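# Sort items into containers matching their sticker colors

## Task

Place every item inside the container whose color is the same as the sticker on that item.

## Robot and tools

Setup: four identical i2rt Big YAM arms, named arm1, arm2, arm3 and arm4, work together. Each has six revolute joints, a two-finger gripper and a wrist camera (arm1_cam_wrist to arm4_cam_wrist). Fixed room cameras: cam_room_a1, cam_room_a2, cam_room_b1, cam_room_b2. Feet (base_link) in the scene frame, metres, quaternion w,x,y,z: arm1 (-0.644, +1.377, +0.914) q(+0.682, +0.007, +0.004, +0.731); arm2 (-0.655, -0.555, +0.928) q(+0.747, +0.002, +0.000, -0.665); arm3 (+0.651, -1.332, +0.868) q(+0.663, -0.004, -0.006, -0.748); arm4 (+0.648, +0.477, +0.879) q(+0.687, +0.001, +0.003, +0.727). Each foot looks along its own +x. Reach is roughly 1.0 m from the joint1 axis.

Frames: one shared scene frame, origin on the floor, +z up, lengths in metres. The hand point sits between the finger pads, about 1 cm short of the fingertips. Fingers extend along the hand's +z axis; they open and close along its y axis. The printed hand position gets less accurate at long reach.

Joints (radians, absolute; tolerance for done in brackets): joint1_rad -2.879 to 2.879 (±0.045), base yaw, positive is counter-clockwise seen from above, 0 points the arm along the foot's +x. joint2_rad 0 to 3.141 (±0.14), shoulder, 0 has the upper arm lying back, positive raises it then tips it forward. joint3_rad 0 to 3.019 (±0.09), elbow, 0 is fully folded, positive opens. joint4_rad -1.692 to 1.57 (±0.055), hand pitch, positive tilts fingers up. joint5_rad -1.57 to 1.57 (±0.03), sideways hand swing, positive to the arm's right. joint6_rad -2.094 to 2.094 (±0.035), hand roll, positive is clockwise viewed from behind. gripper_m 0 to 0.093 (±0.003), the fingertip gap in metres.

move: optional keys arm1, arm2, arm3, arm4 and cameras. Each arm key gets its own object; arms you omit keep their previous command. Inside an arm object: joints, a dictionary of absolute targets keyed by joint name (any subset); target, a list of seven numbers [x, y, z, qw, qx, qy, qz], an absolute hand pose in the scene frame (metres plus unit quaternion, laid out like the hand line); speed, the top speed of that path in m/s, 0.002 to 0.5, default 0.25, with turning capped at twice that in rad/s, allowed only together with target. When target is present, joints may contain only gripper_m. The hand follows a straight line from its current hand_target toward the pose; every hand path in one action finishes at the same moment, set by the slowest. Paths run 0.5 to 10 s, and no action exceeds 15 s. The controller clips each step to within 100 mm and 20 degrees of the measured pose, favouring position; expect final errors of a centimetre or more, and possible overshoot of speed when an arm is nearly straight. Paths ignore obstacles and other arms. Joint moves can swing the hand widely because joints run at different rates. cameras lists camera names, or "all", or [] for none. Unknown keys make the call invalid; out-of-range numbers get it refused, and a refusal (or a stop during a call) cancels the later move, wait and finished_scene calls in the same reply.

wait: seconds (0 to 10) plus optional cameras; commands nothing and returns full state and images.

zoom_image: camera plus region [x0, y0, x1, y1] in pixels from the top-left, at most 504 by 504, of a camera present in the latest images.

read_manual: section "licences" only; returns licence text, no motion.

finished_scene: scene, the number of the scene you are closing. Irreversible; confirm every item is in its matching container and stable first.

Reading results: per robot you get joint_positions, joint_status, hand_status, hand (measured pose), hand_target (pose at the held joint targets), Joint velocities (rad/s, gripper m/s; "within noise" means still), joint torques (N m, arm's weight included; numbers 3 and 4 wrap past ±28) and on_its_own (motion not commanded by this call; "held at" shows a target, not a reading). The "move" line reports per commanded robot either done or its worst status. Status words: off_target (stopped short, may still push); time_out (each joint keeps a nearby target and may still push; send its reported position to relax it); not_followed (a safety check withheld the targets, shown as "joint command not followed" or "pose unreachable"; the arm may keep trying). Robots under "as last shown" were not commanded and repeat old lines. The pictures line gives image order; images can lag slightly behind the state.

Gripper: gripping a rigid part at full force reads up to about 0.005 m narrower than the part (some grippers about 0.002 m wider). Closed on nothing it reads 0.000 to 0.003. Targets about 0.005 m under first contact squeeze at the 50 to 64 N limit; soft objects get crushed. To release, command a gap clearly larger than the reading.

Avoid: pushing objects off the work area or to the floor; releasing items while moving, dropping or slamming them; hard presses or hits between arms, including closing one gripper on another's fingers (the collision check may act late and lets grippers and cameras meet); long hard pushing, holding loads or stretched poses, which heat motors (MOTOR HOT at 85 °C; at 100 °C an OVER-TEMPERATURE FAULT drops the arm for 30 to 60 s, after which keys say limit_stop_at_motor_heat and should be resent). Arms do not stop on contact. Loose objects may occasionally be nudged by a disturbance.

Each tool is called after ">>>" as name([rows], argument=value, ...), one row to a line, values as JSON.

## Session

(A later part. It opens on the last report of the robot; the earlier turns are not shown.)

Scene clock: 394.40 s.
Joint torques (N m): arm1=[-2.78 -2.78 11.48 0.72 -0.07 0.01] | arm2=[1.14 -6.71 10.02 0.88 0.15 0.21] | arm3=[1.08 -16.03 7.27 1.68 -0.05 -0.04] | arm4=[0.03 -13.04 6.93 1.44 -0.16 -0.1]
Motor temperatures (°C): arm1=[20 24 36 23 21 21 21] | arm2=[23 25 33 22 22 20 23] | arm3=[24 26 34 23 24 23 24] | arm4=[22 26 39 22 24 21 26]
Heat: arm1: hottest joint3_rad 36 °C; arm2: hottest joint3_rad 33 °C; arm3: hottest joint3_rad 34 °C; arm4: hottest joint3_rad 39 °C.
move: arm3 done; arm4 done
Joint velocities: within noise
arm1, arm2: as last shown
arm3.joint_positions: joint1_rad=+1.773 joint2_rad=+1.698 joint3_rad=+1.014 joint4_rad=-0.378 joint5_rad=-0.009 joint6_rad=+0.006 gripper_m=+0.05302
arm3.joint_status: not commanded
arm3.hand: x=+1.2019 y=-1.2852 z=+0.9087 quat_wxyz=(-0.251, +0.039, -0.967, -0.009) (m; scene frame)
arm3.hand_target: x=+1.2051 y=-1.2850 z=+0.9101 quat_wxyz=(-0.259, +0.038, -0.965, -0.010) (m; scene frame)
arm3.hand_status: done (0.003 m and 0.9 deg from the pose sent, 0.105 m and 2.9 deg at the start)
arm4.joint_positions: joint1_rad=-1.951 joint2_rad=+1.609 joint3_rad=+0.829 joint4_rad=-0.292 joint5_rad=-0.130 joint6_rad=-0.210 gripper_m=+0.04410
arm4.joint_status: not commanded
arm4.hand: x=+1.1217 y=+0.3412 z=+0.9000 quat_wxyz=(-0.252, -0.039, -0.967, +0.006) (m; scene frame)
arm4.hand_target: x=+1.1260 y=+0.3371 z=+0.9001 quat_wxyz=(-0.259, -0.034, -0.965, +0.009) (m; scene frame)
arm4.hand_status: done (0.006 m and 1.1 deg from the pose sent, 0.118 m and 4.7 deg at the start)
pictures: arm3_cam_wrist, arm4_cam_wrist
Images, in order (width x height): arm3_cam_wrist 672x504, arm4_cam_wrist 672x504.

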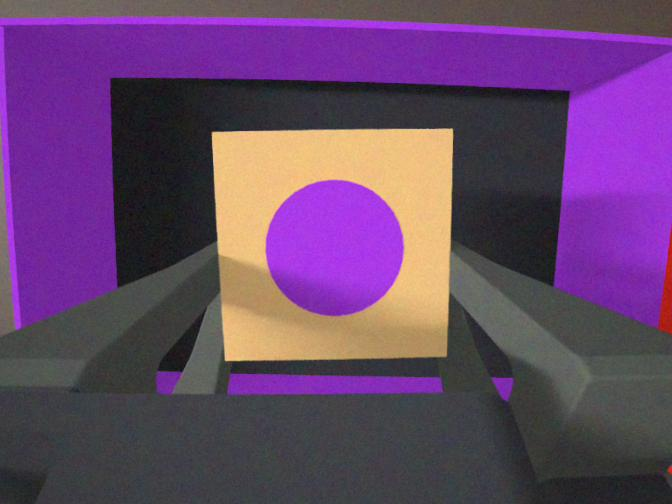

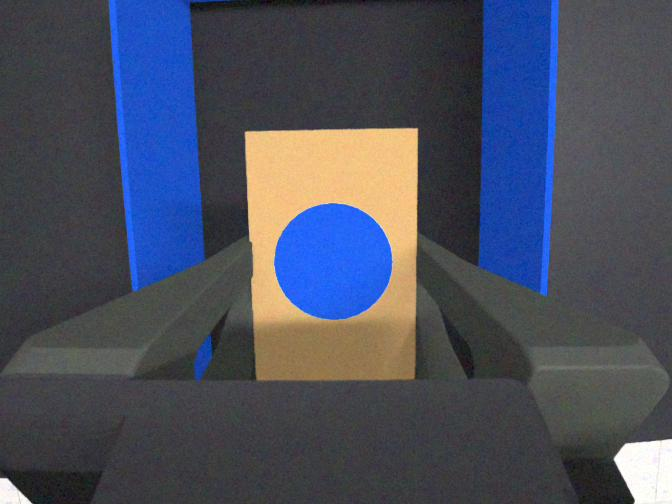

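>>> move(arm4={"target": [1.126, 0.337, 0.775, 0.2587, 0.0337, 0.9653, -0.0090], "speed": 0.1}, arm3={"target": [1.205, -1.285, 0.79, 0.2586, -0.0379, 0.9652, 0.0102], "speed": 0.1}, cameras=["arm3_cam_wrist", "arm4_cam_wrist"])

Scene clock: 400.27 s.
Joint torques (N m): arm1=[-2.61 -2.49 11.44 0.58 -0.07 0.07] | arm2=[1.14 -6.71 10.02 0.88 0.15 0.21] | arm3=[1.32 -17.32 5.15 1.68 0.02 -0.01] | arm4=[0.5 -14.68 4.29 1.4 -0.13 -0.1]
Motor temperatures (°C): arm1=[20 24 36 23 21 21 21] | arm2=[23 25 33 22 22 20 23] | arm3=[24 26 34 23 24 23 24] | arm4=[22 25 39 22 24 21 26]
Heat: arm1: hottest joint3_rad 36 °C; arm2: hottest joint3_rad 33 °C; arm3: hottest joint3_rad 34 °C; arm4: hottest joint3_rad 39 °C.
move: arm3 done; arm4 done
Joint velocities: within noise
arm1, arm2: as last shown
arm3.joint_positions: joint1_rad=+1.773 joint2_rad=+1.951 joint3_rad=+0.959 joint4_rad=-0.066 joint5_rad=-0.009 joint6_rad=+0.006 gripper_m=+0.05302
arm3.joint_status: not commanded
arm3.hand: x=+1.2041 y=-1.2867 z=+0.7905 quat_wxyz=(-0.254, +0.039, -0.967, -0.009) (m; scene frame)
arm3.hand_target: x=+1.2050 y=-1.2850 z=+0.7900 quat_wxyz=(-0.259, +0.038, -0.965, -0.010) (m; scene frame)
arm3.hand_status: done (0.002 m and 0.6 deg from the pose sent, 0.119 m and 0.9 deg at the start)
arm4.joint_positions: joint1_rad=-1.951 joint2_rad=+1.928 joint3_rad=+0.789 joint4_rad=+0.073 joint5_rad=-0.130 joint6_rad=-0.210 gripper_m=+0.04410
arm4.joint_status: not commanded
arm4.hand: x=+1.1245 y=+0.3396 z=+0.7780 quat_wxyz=(-0.255, -0.038, -0.966, +0.007) (m; scene frame)
arm4.hand_target: x=+1.1260 y=+0.3371 z=+0.7751 quat_wxyz=(-0.259, -0.034, -0.965, +0.009) (m; scene frame)
arm4.hand_status: done (0.004 m and 0.7 deg from the pose sent, 0.125 m and 1.1 deg at the start)
pictures: arm3_cam_wrist, arm4_cam_wrist
Images, in order (width x height): arm3_cam_wrist 672x504, arm4_cam_wrist 672x504.

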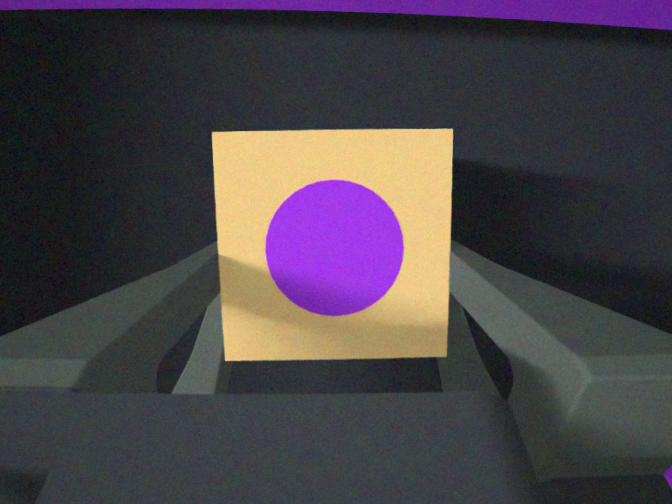

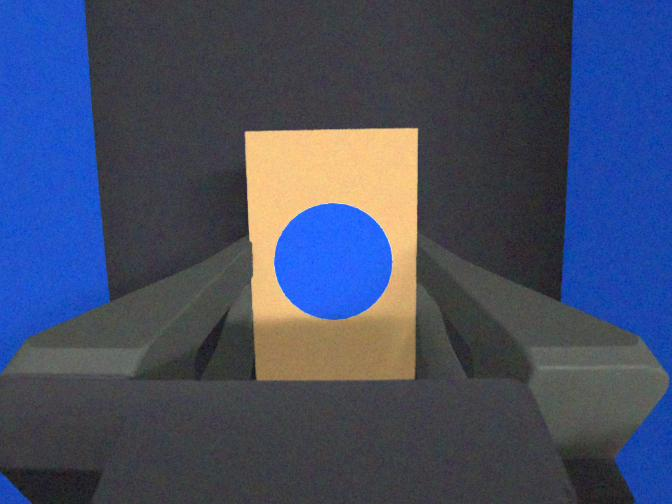

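>>> move(arm4={"target": [1.126, 0.337, 0.757, 0.2587, 0.0337, 0.9653, -0.0090], "speed": 0.03}, arm3={"target": [1.205, -1.285, 0.772, 0.2586, -0.0379, 0.9652, 0.0102], "speed": 0.03}, cameras=["arm3_cam_wrist", "arm4_cam_wrist"])

Scene clock: 404.63 s.
Joint torques (N m): arm1=[-2.67 -2.78 11.54 0.72 -0.06 0.03] | arm2=[1.08 -6.71 10 0.88 0.14 0.21] | arm3=[1.32 -16.91 4.92 1.73 0.02 0] | arm4=[0.5 -14.1 4.18 1.57 -0.1 -0.06]
Motor temperatures (°C): arm1=[20 24 36 23 21 21 21] | arm2=[23 25 33 22 22 20 23] | arm3=[24 25 33 23 24 23 24] | arm4=[22 25 38 22 24 21 26]
Heat: arm1: hottest joint3_rad 36 °C; arm2: hottest joint3_rad 33 °C; arm3: hottest joint3_rad 33 °C; arm4: hottest joint3_rad 38 °C.
move: arm3 done; arm4 done
Joint velocities: within noise
arm1.joint_positions: joint1_rad=-2.247 joint2_rad=+0.963 joint3_rad=+0.804 joint4_rad=-1.038 joint5_rad=-0.008 joint6_rad=-0.005 gripper_m=+0.06196
arm1.joint_status: not commanded
arm1.hand: x=-0.3707 y=+1.1902 z=+1.1002 quat_wxyz=(-0.171, -0.290, -0.940, +0.053) (m; scene frame)
arm1.hand_target: x=-0.3729 y=+1.1881 z=+1.1000 quat_wxyz=(-0.166, -0.295, -0.940, +0.052) (m; scene frame)
arm1.hand_status: not commanded
arm2.joint_positions: joint1_rad=+0.919 joint2_rad=+1.033 joint3_rad=+0.828 joint4_rad=-1.052 joint5_rad=+0.002 joint6_rad=-0.008 gripper_m=+0.07093
arm2.joint_status: not commanded
arm2.hand: x=-0.3668 y=-0.7279 z=+1.1072 quat_wxyz=(-0.151, -0.258, -0.954, +0.041) (m; scene frame)
arm2.hand_target: x=-0.3715 y=-0.7240 z=+1.1001 quat_wxyz=(-0.138, -0.263, -0.954, +0.038) (m; scene frame)
arm2.hand_status: not commanded
arm3.joint_positions: joint1_rad=+1.773 joint2_rad=+1.988 joint3_rad=+0.959 joint4_rad=-0.023 joint5_rad=-0.009 joint6_rad=+0.006 gripper_m=+0.05302
arm3.joint_status: not commanded
arm3.hand: x=+1.2054 y=-1.2868 z=+0.7760 quat_wxyz=(-0.256, +0.039, -0.966, -0.009) (m; scene frame)
arm3.hand_target: x=+1.2049 y=-1.2850 z=+0.7721 quat_wxyz=(-0.259, +0.038, -0.965, -0.010) (m; scene frame)
arm3.hand_status: done (0.004 m and 0.3 deg from the pose sent, 0.019 m and 0.6 deg at the start)
arm4.joint_positions: joint1_rad=-1.951 joint2_rad=+1.973 joint3_rad=+0.789 joint4_rad=+0.120 joint5_rad=-0.130 joint6_rad=-0.210 gripper_m=+0.04410
arm4.joint_status: not commanded
arm4.hand: x=+1.1239 y=+0.3398 z=+0.7621 quat_wxyz=(-0.256, -0.038, -0.966, +0.007) (m; scene frame)
arm4.hand_target: x=+1.1259 y=+0.3371 z=+0.7570 quat_wxyz=(-0.259, -0.034, -0.965, +0.009) (m; scene frame)
arm4.hand_status: done (0.006 m and 0.6 deg from the pose sent, 0.021 m and 0.7 deg at the start)
pictures: arm3_cam_wrist, arm4_cam_wrist
Images, in order (width x height): arm3_cam_wrist 672x504, arm4_cam_wrist 672x504.

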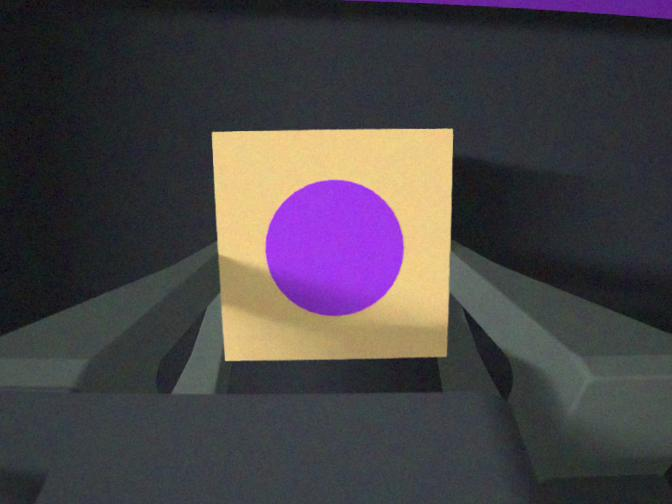

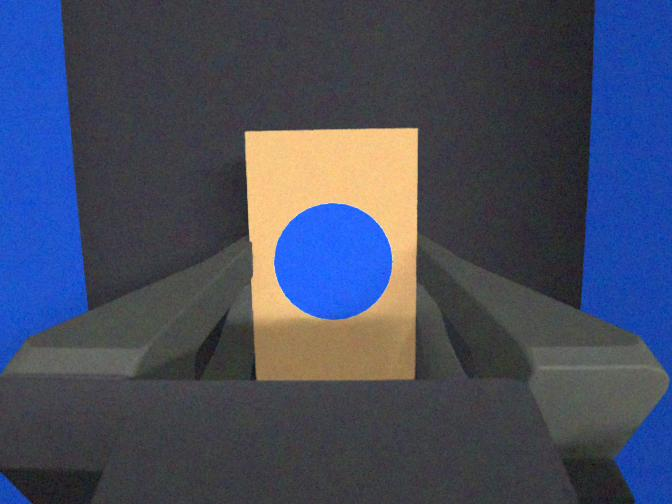

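>>> move(arm4={"target": [1.126, 0.337, 0.745, 0.2587, 0.0337, 0.9653, -0.0090], "speed": 0.03}, arm3={"target": [1.205, -1.285, 0.760, 0.2586, -0.0379, 0.9652, 0.0102], "speed": 0.03}, cameras=["arm3_cam_wrist", "arm4_cam_wrist"])

Scene clock: 408.63 s.
Joint torques (N m): arm1=[-2.43 -2.37 11.54 0.62 -0.01 0.01] | arm2=[1.14 -6.65 10.06 0.88 0.15 0.21] | arm3=[1.26 -15.68 4.93 1.59 0.05 0.01] | arm4=[0.44 -12.57 4.38 1.36 -0.1 -0.04]
Motor temperatures (°C): arm1=[20 24 36 23 21 21 21] | arm2=[23 25 33 22 22 20 23] | arm3=[24 25 33 23 24 23 24] | arm4=[22 25 37 22 24 21 26]
Heat: arm1: hottest joint3_rad 36 °C; arm2: hottest joint3_rad 33 °C; arm3: hottest joint3_rad 33 °C; arm4: hottest joint3_rad 37 °C.
move: arm3 off_target; arm4 off_target
Joint velocities: within noise
arm1, arm2: as last shown
arm3.joint_positions: joint1_rad=+1.773 joint2_rad=+2.004 joint3_rad=+0.959 joint4_rad=+0.008 joint5_rad=-0.009 joint6_rad=+0.006 gripper_m=+0.05302
arm3.joint_status: not commanded
arm3.hand: x=+1.2084 y=-1.2866 z=+0.7713 quat_wxyz=(-0.264, +0.039, -0.964, -0.009) (m; scene frame)
arm3.hand_target: x=+1.2047 y=-1.2851 z=+0.7602 quat_wxyz=(-0.258, +0.038, -0.965, -0.010) (m; scene frame)
arm3.hand_status: off_target (0.012 m and 0.6 deg from the pose sent, 0.016 m and 0.3 deg at the start)
arm4.joint_positions: joint1_rad=-1.951 joint2_rad=+1.993 joint3_rad=+0.789 joint4_rad=+0.155 joint5_rad=-0.130 joint6_rad=-0.212 gripper_m=+0.04410
arm4.joint_status: not commanded
arm4.hand: x=+1.1261 y=+0.3390 z=+0.7568 quat_wxyz=(-0.262, -0.037, -0.964, +0.010) (m; scene frame)
arm4.hand_target: x=+1.1256 y=+0.3372 z=+0.7453 quat_wxyz=(-0.259, -0.034, -0.965, +0.009) (m; scene frame)
arm4.hand_status: off_target (0.012 m and 0.6 deg from the pose sent, 0.018 m and 0.6 deg at the start)
pictures: arm3_cam_wrist, arm4_cam_wrist
Images, in order (width x height): arm3_cam_wrist 672x504, arm4_cam_wrist 672x504.

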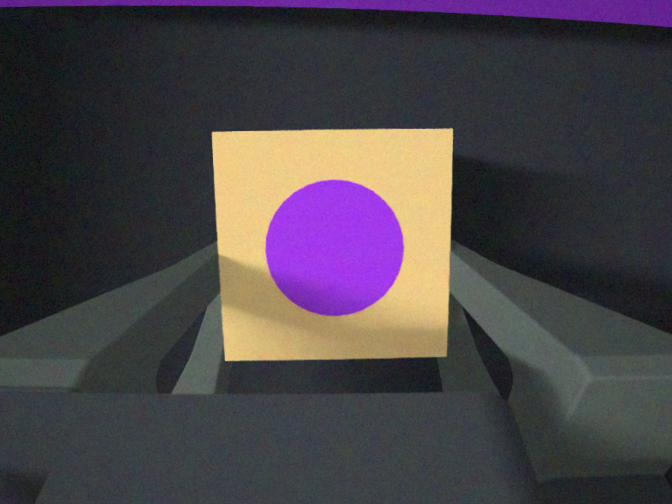

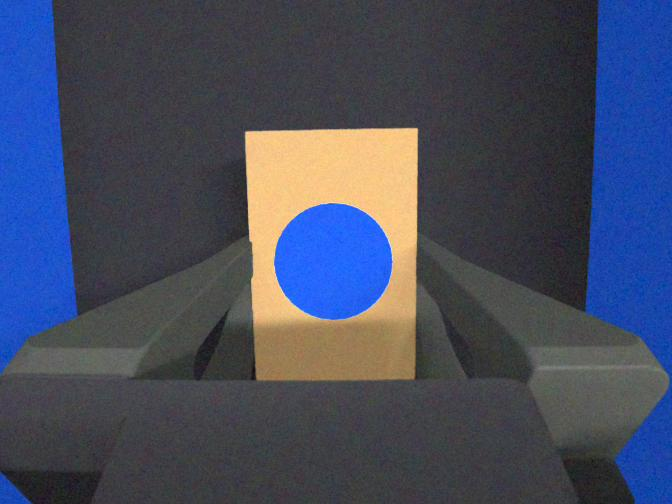

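>>> move(arm4={"target": [1.126, 0.337, 0.735, 0.2587, 0.0337, 0.9653, -0.0090], "speed": 0.03}, arm3={"target": [1.205, -1.285, 0.750, 0.2586, -0.0379, 0.9652, 0.0102], "speed": 0.03}, cameras=["arm3_cam_wrist", "arm4_cam_wrist"])

Scene clock: 413.17 s.
Joint torques (N m): arm1=[-2.67 -2.49 11.37 0.69 -0.05 -0.03] | arm2=[1.14 -6.71 9.99 0.87 0.15 0.21] | arm3=[1.44 -14.45 4.97 1.4 0.05 0.01] | arm4=[0.32 -11.34 4.57 1.21 -0.05 -0.08]
Motor temperatures (°C): arm1=[20 24 36 23 21 21 21] | arm2=[23 25 33 22 22 20 23] | arm3=[24 26 32 23 24 23 24] | arm4=[22 25 37 22 24 21 26]
Heat: arm1: hottest joint3_rad 36 °C; arm2: hottest joint3_rad 33 °C; arm3: hottest joint3_rad 32 °C; arm4: hottest joint3_rad 37 °C.
move: arm3 off_target; arm4 off_target
Joint velocities: within noise
arm1, arm2: as last shown
arm3.joint_positions: joint1_rad=+1.773 joint2_rad=+2.011 joint3_rad=+0.959 joint4_rad=+0.037 joint5_rad=-0.009 joint6_rad=+0.006 gripper_m=+0.05302
arm3.joint_status: not commanded
arm3.hand: x=+1.2127 y=-1.2863 z=+0.7709 quat_wxyz=(-0.274, +0.039, -0.961, -0.010) (m; scene frame)
arm3.hand_target: x=+1.2042 y=-1.2851 z=+0.7507 quat_wxyz=(-0.258, +0.038, -0.965, -0.010) (m; scene frame)
arm3.hand_status: off_target (0.022 m and 1.8 deg from the pose sent, 0.022 m and 0.7 deg at the start)
arm4.joint_positions: joint1_rad=-1.951 joint2_rad=+2.001 joint3_rad=+0.789 joint4_rad=+0.185 joint5_rad=-0.131 joint6_rad=-0.212 gripper_m=+0.04410
arm4.joint_status: not commanded
arm4.hand: x=+1.1303 y=+0.3379 z=+0.7569 quat_wxyz=(-0.273, -0.036, -0.961, +0.012) (m; scene frame)
arm4.hand_target: x=+1.1250 y=+0.3374 z=+0.7359 quat_wxyz=(-0.259, -0.034, -0.965, +0.009) (m; scene frame)
arm4.hand_status: off_target (0.022 m and 1.7 deg from the pose sent, 0.022 m and 0.6 deg at the start)
pictures: arm3_cam_wrist, arm4_cam_wrist
Images, in order (width x height): arm3_cam_wrist 672x504, arm4_cam_wrist 672x504.

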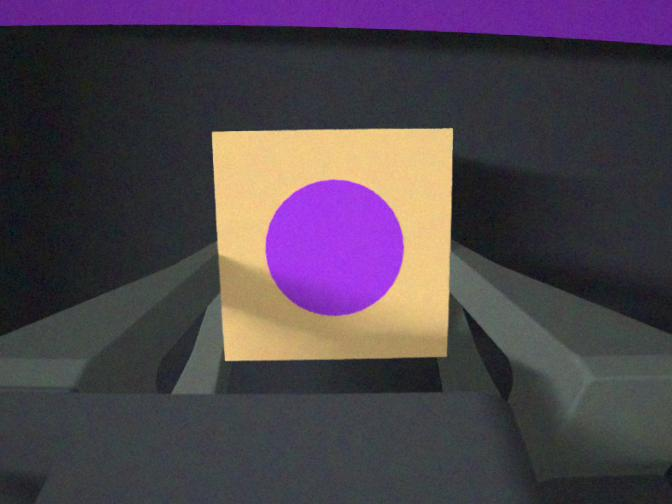

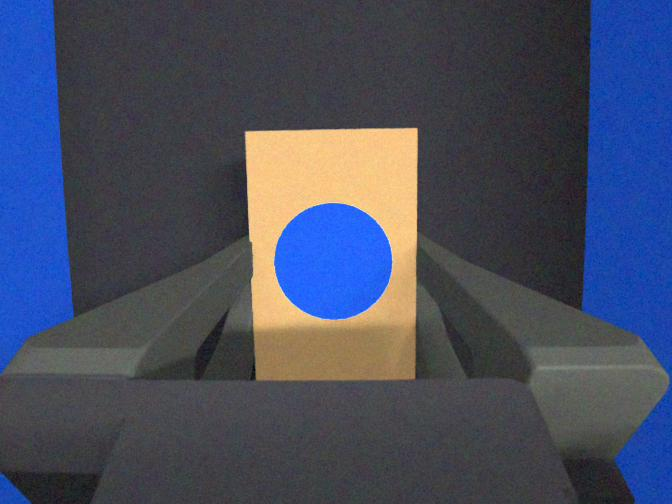

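>>> move(arm4={"target": [1.126, 0.337, 0.749, 0.2587, 0.0337, 0.9653, -0.0090], "speed": 0.03}, arm3={"target": [1.205, -1.285, 0.764, 0.2586, -0.0379, 0.9652, 0.0102], "speed": 0.03}, cameras=[])

>>> move(arm4={"joints": {"gripper_m": 0.064}}, arm3={"joints": {"gripper_m": 0.072}}, cameras=["arm3_cam_wrist", "arm4_cam_wrist"])

Scene clock: 419.20 s.
Joint torques (N m): arm1=[-2.9 -1.96 11.43 0.54 -0.03 0] | arm2=[1.03 -6.65 10 0.85 0.14 0.21] | arm3=[1.32 -17.38 4.86 0.18 0.05 0.02] | arm4=[0.26 -14.62 4.31 0.05 -0.05 -0.05]
Motor temperatures (°C): arm1=[20 24 36 23 21 21 21] | arm2=[23 25 33 22 22 20 23] | arm3=[24 25 32 23 24 23 25] | arm4=[22 25 36 22 24 21 26]
Heat: arm1: hottest joint3_rad 36 °C; arm2: hottest joint3_rad 33 °C; arm3: hottest joint3_rad 32 °C; arm4: hottest joint3_rad 36 °C.
move: arm3 done; arm4 done
Joint velocities: within noise
arm1, arm2: as last shown
arm3.joint_positions: joint1_rad=+1.773 joint2_rad=+2.011 joint3_rad=+0.959 joint4_rad=+0.034 joint5_rad=-0.009 joint6_rad=+0.006 gripper_m=+0.05302
arm3.joint_status: not commanded
arm3.hand: x=+1.2122 y=-1.2863 z=+0.7708 quat_wxyz=(-0.273, +0.039, -0.961, -0.010) (m; scene frame)
arm3.hand_target: x=+1.2050 y=-1.2851 z=+0.7641 quat_wxyz=(-0.259, +0.038, -0.965, -0.010) (m; scene frame)
arm3.hand_status: done (0.010 m and 1.7 deg from the pose sent, 0.011 m and 1.8 deg at the start)
arm4.joint_positions: joint1_rad=-1.951 joint2_rad=+2.000 joint3_rad=+0.789 joint4_rad=+0.182 joint5_rad=-0.131 joint6_rad=-0.212 gripper_m=+0.04410
arm4.joint_status: not commanded
arm4.hand: x=+1.1300 y=+0.3380 z=+0.7569 quat_wxyz=(-0.272, -0.036, -0.962, +0.012) (m; scene frame)
arm4.hand_target: x=+1.1259 y=+0.3371 z=+0.7492 quat_wxyz=(-0.259, -0.034, -0.965, +0.009) (m; scene frame)
arm4.hand_status: done (0.009 m and 1.6 deg from the pose sent, 0.009 m and 1.7 deg at the start)
pictures: none
No camera images: "cameras" was empty.

Scene clock: 419.70 s.
Joint torques (N m): arm1=[-3.14 -1.85 11.41 0.73 -0.06 0.04] | arm2=[1.14 -6.71 9.98 0.88 0.15 0.21] | arm3=[1.2 -17.14 4.93 0.76 0.04 0.01] | arm4=[0.21 -14.33 4.16 0.57 -0.05 -0.08]
Motor temperatures (°C): arm1=[20 24 36 23 21 21 21] | arm2=[23 25 33 22 22 20 23] | arm3=[24 25 32 23 24 23 25] | arm4=[22 25 36 22 24 21 26]
Heat: arm1: hottest joint3_rad 36 °C; arm2: hottest joint3_rad 33 °C; arm3: hottest joint3_rad 32 °C; arm4: hottest joint3_rad 36 °C.
move: arm3 done; arm4 done
Joint velocities: within noise
arm1, arm2: as last shown
arm3.joint_positions: joint1_rad=+1.773 joint2_rad=+2.011 joint3_rad=+0.958 joint4_rad=+0.021 joint5_rad=-0.009 joint6_rad=+0.006 gripper_m=+0.07196
arm3.joint_status: all done
arm3.hand: x=+1.2090 y=-1.2866 z=+0.7689 quat_wxyz=(-0.266, +0.039, -0.963, -0.009) (m; scene frame)
arm3.hand_target: x=+1.2049 y=-1.2851 z=+0.7641 quat_wxyz=(-0.259, +0.038, -0.965, -0.010) (m; scene frame)
arm3.hand_status: not commanded
arm4.joint_positions: joint1_rad=-1.951 joint2_rad=+2.000 joint3_rad=+0.790 joint4_rad=+0.170 joint5_rad=-0.131 joint6_rad=-0.212 gripper_m=+0.06391
arm4.joint_status: all done
arm4.hand: x=+1.1279 y=+0.3387 z=+0.7556 quat_wxyz=(-0.267, -0.036, -0.963, +0.010) (m; scene frame)
arm4.hand_target: x=+1.1260 y=+0.3371 z=+0.7493 quat_wxyz=(-0.259, -0.034, -0.965, +0.009) (m; scene frame)
arm4.hand_status: not commanded
pictures: arm3_cam_wrist, arm4_cam_wrist
Images, in order (width x height): arm3_cam_wrist 672x504, arm4_cam_wrist 672x504.

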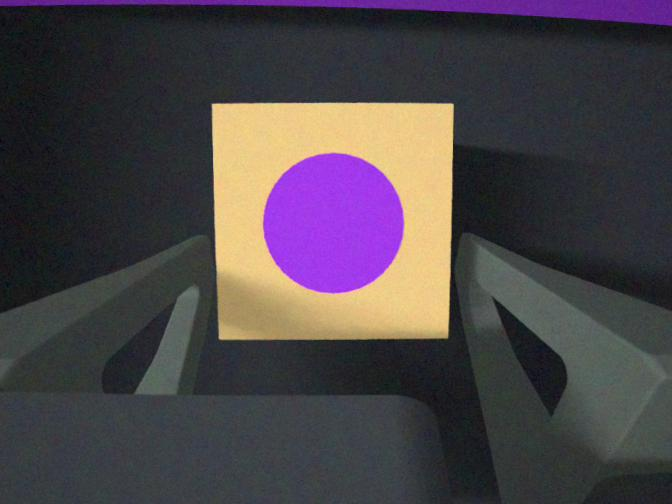

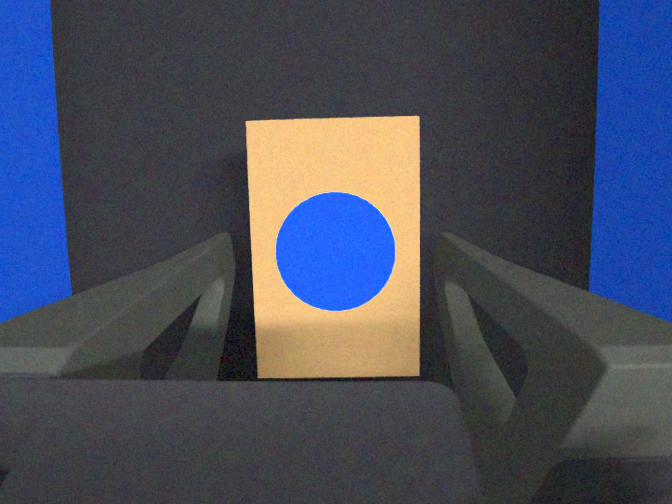

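Released. Raise both straight up.

>>> move(arm4={"target": [1.128, 0.3385, 0.95, 0.2587, 0.0337, 0.9653, -0.0090], "speed": 0.12}, arm3={"target": [1.209, -1.2865, 0.97, 0.2586, -0.0379, 0.9652, 0.0102], "speed": 0.12}, cameras=["arm3_cam_wrist", "arm4_cam_wrist"])

>>> move(arm4={"joints": {"joint1_rad": -1.8, "joint2_rad": 0.9, "joint3_rad": 1.25, "joint4_rad": -1.2, "joint5_rad": 0, "joint6_rad": 0}}, arm3={"joints": {"joint1_rad": 1.7, "joint2_rad": 0.9, "joint3_rad": 1.25, "joint4_rad": -1.2, "joint5_rad": 0, "joint6_rad": 0}}, cameras=["arm3_cam_wrist", "arm4_cam_wrist", "cam_room_a1", "cam_room_a2", "cam_room_b1", "cam_room_b2"])

Scene clock: 428.80 s.
Joint torques (N m): arm1=[-3.02 -2.55 11.41 0.59 -0.05 0.05] | arm2=[1.14 -6.71 10 0.9 0.15 0.21] | arm3=[0.67 -15.97 11.51 0.58 -0.07 -0.07] | arm4=[0.73 -13.57 9.8 0.31 0 -0.03]
Motor temperatures (°C): arm1=[20 24 36 23 21 21 21] | arm2=[23 25 33 22 22 20 23] | arm3=[24 26 31 23 24 23 24] | arm4=[22 25 35 22 24 21 26]
Heat: arm1: hottest joint3_rad 36 °C; arm2: hottest joint3_rad 33 °C; arm3: hottest joint3_rad 31 °C; arm4: hottest joint3_rad 35 °C.
move: arm3 off_target; arm4 off_target
Joint velocities: within noise
arm1, arm2: as last shown
arm3.joint_positions: joint1_rad=+1.773 joint2_rad=+1.617 joint3_rad=+1.045 joint4_rad=-0.518 joint5_rad=-0.011 joint6_rad=+0.006 gripper_m=+0.07196
arm3.joint_status: not commanded
arm3.hand: x=+1.1912 y=-1.2852 z=+0.9486 quat_wxyz=(-0.238, +0.039, -0.970, -0.009) (m; scene frame)
arm3.hand_target: x=+1.2080 y=-1.2866 z=+0.9703 quat_wxyz=(-0.259, +0.038, -0.965, -0.010) (m; scene frame)
arm3.hand_status: off_target (0.028 m and 2.4 deg from the pose sent, 0.201 m and 0.9 deg at the start)
arm4.joint_positions: joint1_rad=-1.951 joint2_rad=+1.527 joint3_rad=+0.849 joint4_rad=-0.412 joint5_rad=-0.131 joint6_rad=-0.212 gripper_m=+0.06391
arm4.joint_status: not commanded
arm4.hand: x=+1.1133 y=+0.3445 z=+0.9325 quat_wxyz=(-0.243, -0.038, -0.969, +0.003) (m; scene frame)
arm4.hand_target: x=+1.1275 y=+0.3387 z=+0.9504 quat_wxyz=(-0.259, -0.034, -0.965, +0.009) (m; scene frame)
arm4.hand_status: off_target (0.024 m and 2.0 deg from the pose sent, 0.194 m and 1.0 deg at the start)
pictures: arm3_cam_wrist, arm4_cam_wrist
Images, in order (width x height): arm3_cam_wrist 672x504, arm4_cam_wrist 672x504.

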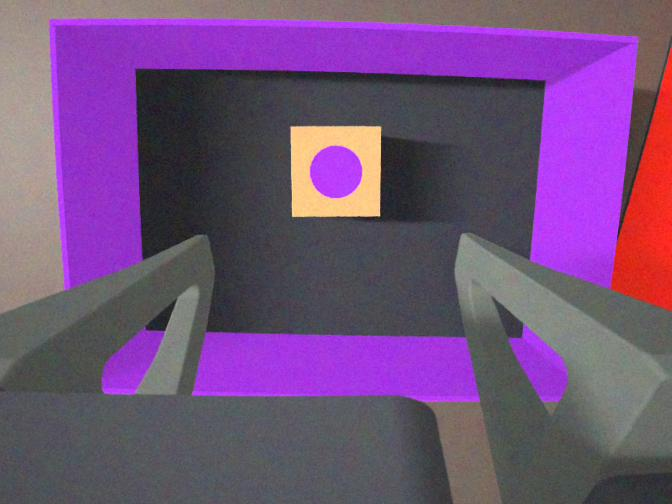

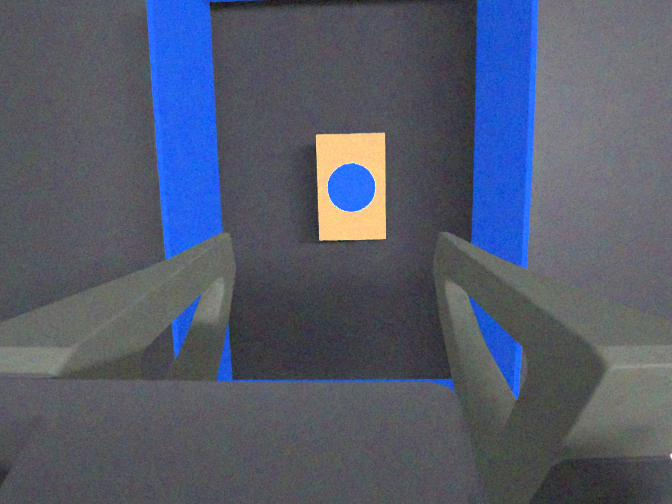

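Scene clock: 430.33 s.
Joint torques (N m): arm1=[-2.61 -2.55 11.43 0.69 -0.07 0.04] | arm2=[1.2 -6.65 10 0.9 0.15 0.2] | arm3=[1.08 -4.37 11.71 1.01 0.06 -0.1] | arm4=[0.62 -4.42 9.16 0.62 0.21 0.16]
Motor temperatures (°C): arm1=[20 24 36 23 21 21 21] | arm2=[23 25 33 22 22 20 23] | arm3=[24 26 31 23 24 23 24] | arm4=[22 25 35 22 24 21 26]
Heat: arm1: hottest joint3_rad 36 °C; arm2: hottest joint3_rad 33 °C; arm3: hottest joint3_rad 31 °C; arm4: hottest joint3_rad 35 °C.
move: arm3 done; arm4 done
Joint velocities: within noise
arm1, arm2: as last shown
arm3.joint_positions: joint1_rad=+1.700 joint2_rad=+0.896 joint3_rad=+1.221 joint4_rad=-1.193 joint5_rad=-0.001 joint6_rad=+0.006 gripper_m=+0.07196
arm3.joint_status: all done
arm3.hand: x=+1.0097 y=-1.3232 z=+1.2708 quat_wxyz=(-0.345, +0.004, -0.939, +0.004) (m; scene frame)
arm3.hand_target: x=+1.0112 y=-1.3234 z=+1.2836 quat_wxyz=(-0.353, +0.006, -0.935, +0.005) (m; scene frame)
arm3.hand_status: not commanded
arm4.joint_positions: joint1_rad=-1.795 joint2_rad=+0.899 joint3_rad=+1.246 joint4_rad=-1.189 joint5_rad=-0.003 joint6_rad=-0.014 gripper_m=+0.06392
arm4.joint_status: all done
arm4.hand: x=+1.0071 y=+0.4185 z=+1.2930 quat_wxyz=(-0.353, -0.070, -0.933, +0.033) (m; scene frame)
arm4.hand_target: x=+1.0051 y=+0.4162 z=+1.2930 quat_wxyz=(-0.349, -0.080, -0.933, +0.032) (m; scene frame)
arm4.hand_status: not commanded
pictures: arm3_cam_wrist, arm4_cam_wrist, cam_room_a1, cam_room_a2, cam_room_b1, cam_room_b2
Images, in order (width x height): arm3_cam_wrist 672x504, arm4_cam_wrist 672x504, cam_room_a1 672x504, cam_room_a2 672x504, cam_room_b1 672x504, cam_room_b2 672x504.

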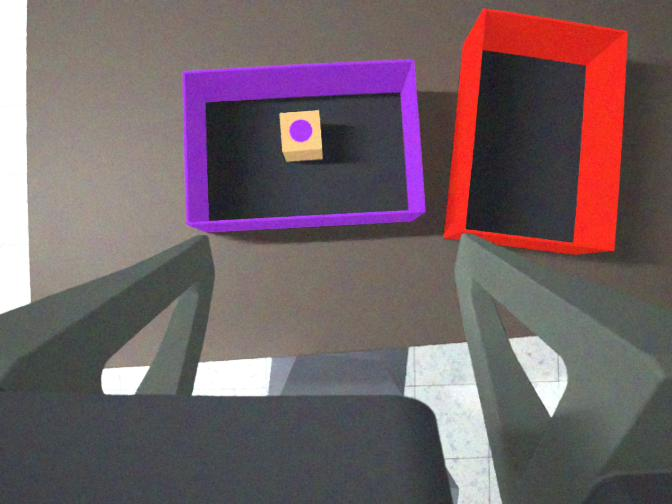

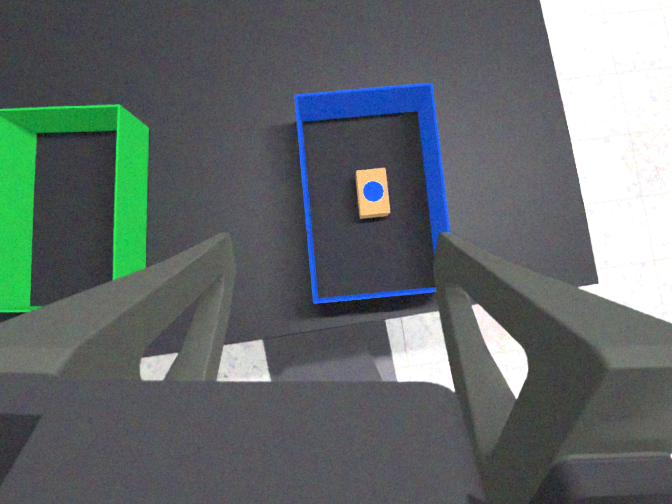

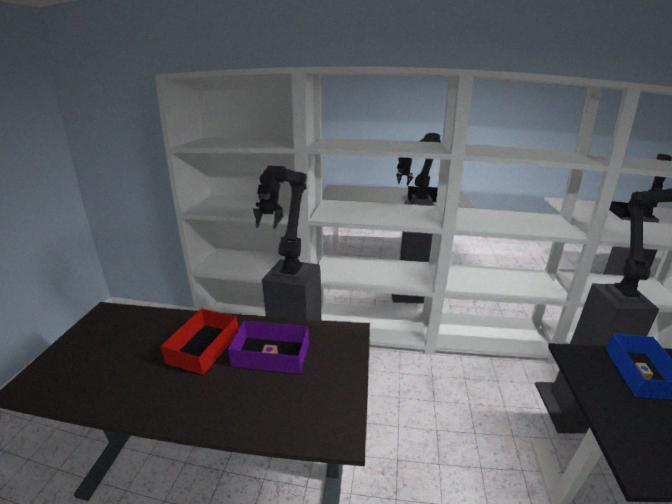

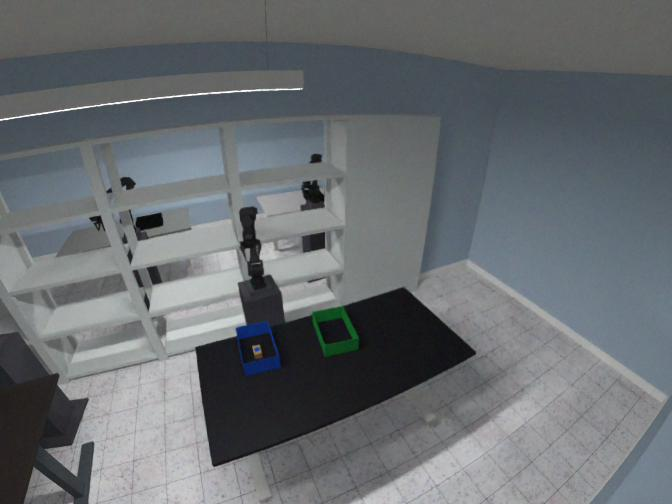

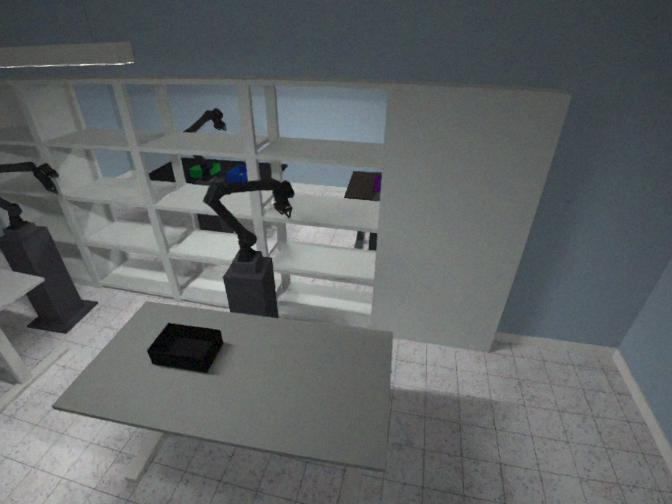

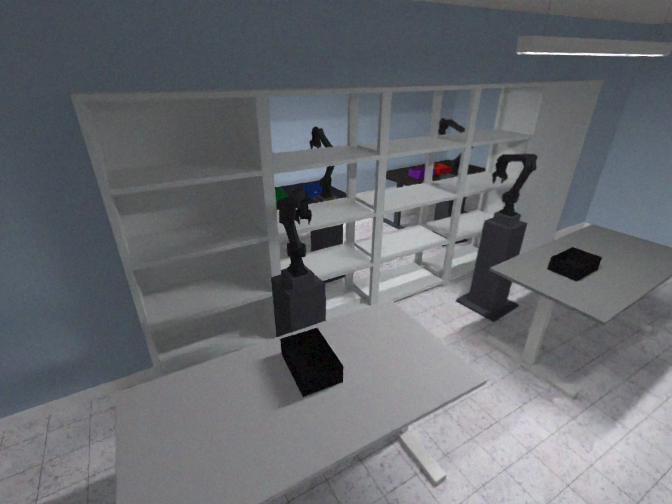

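>>> zoom_image(camera="cam_room_b1", region=[130, 300, 250, 390])

>>> zoom_image(camera="cam_room_b2", region=[260, 230, 640, 410])

Scaled by 4.200.

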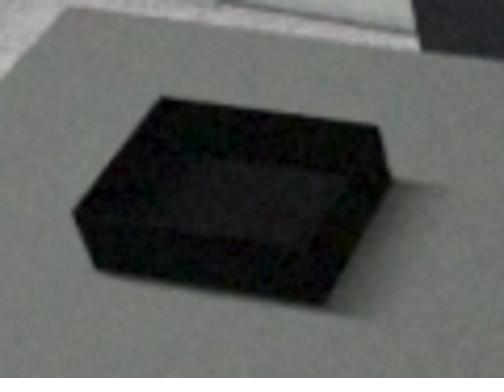

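Scaled by 1.326.

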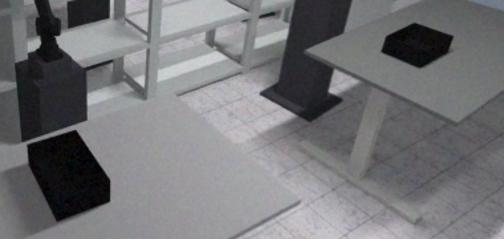

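>>> finished_scene(scene=2)

The scene is finished: the task was done.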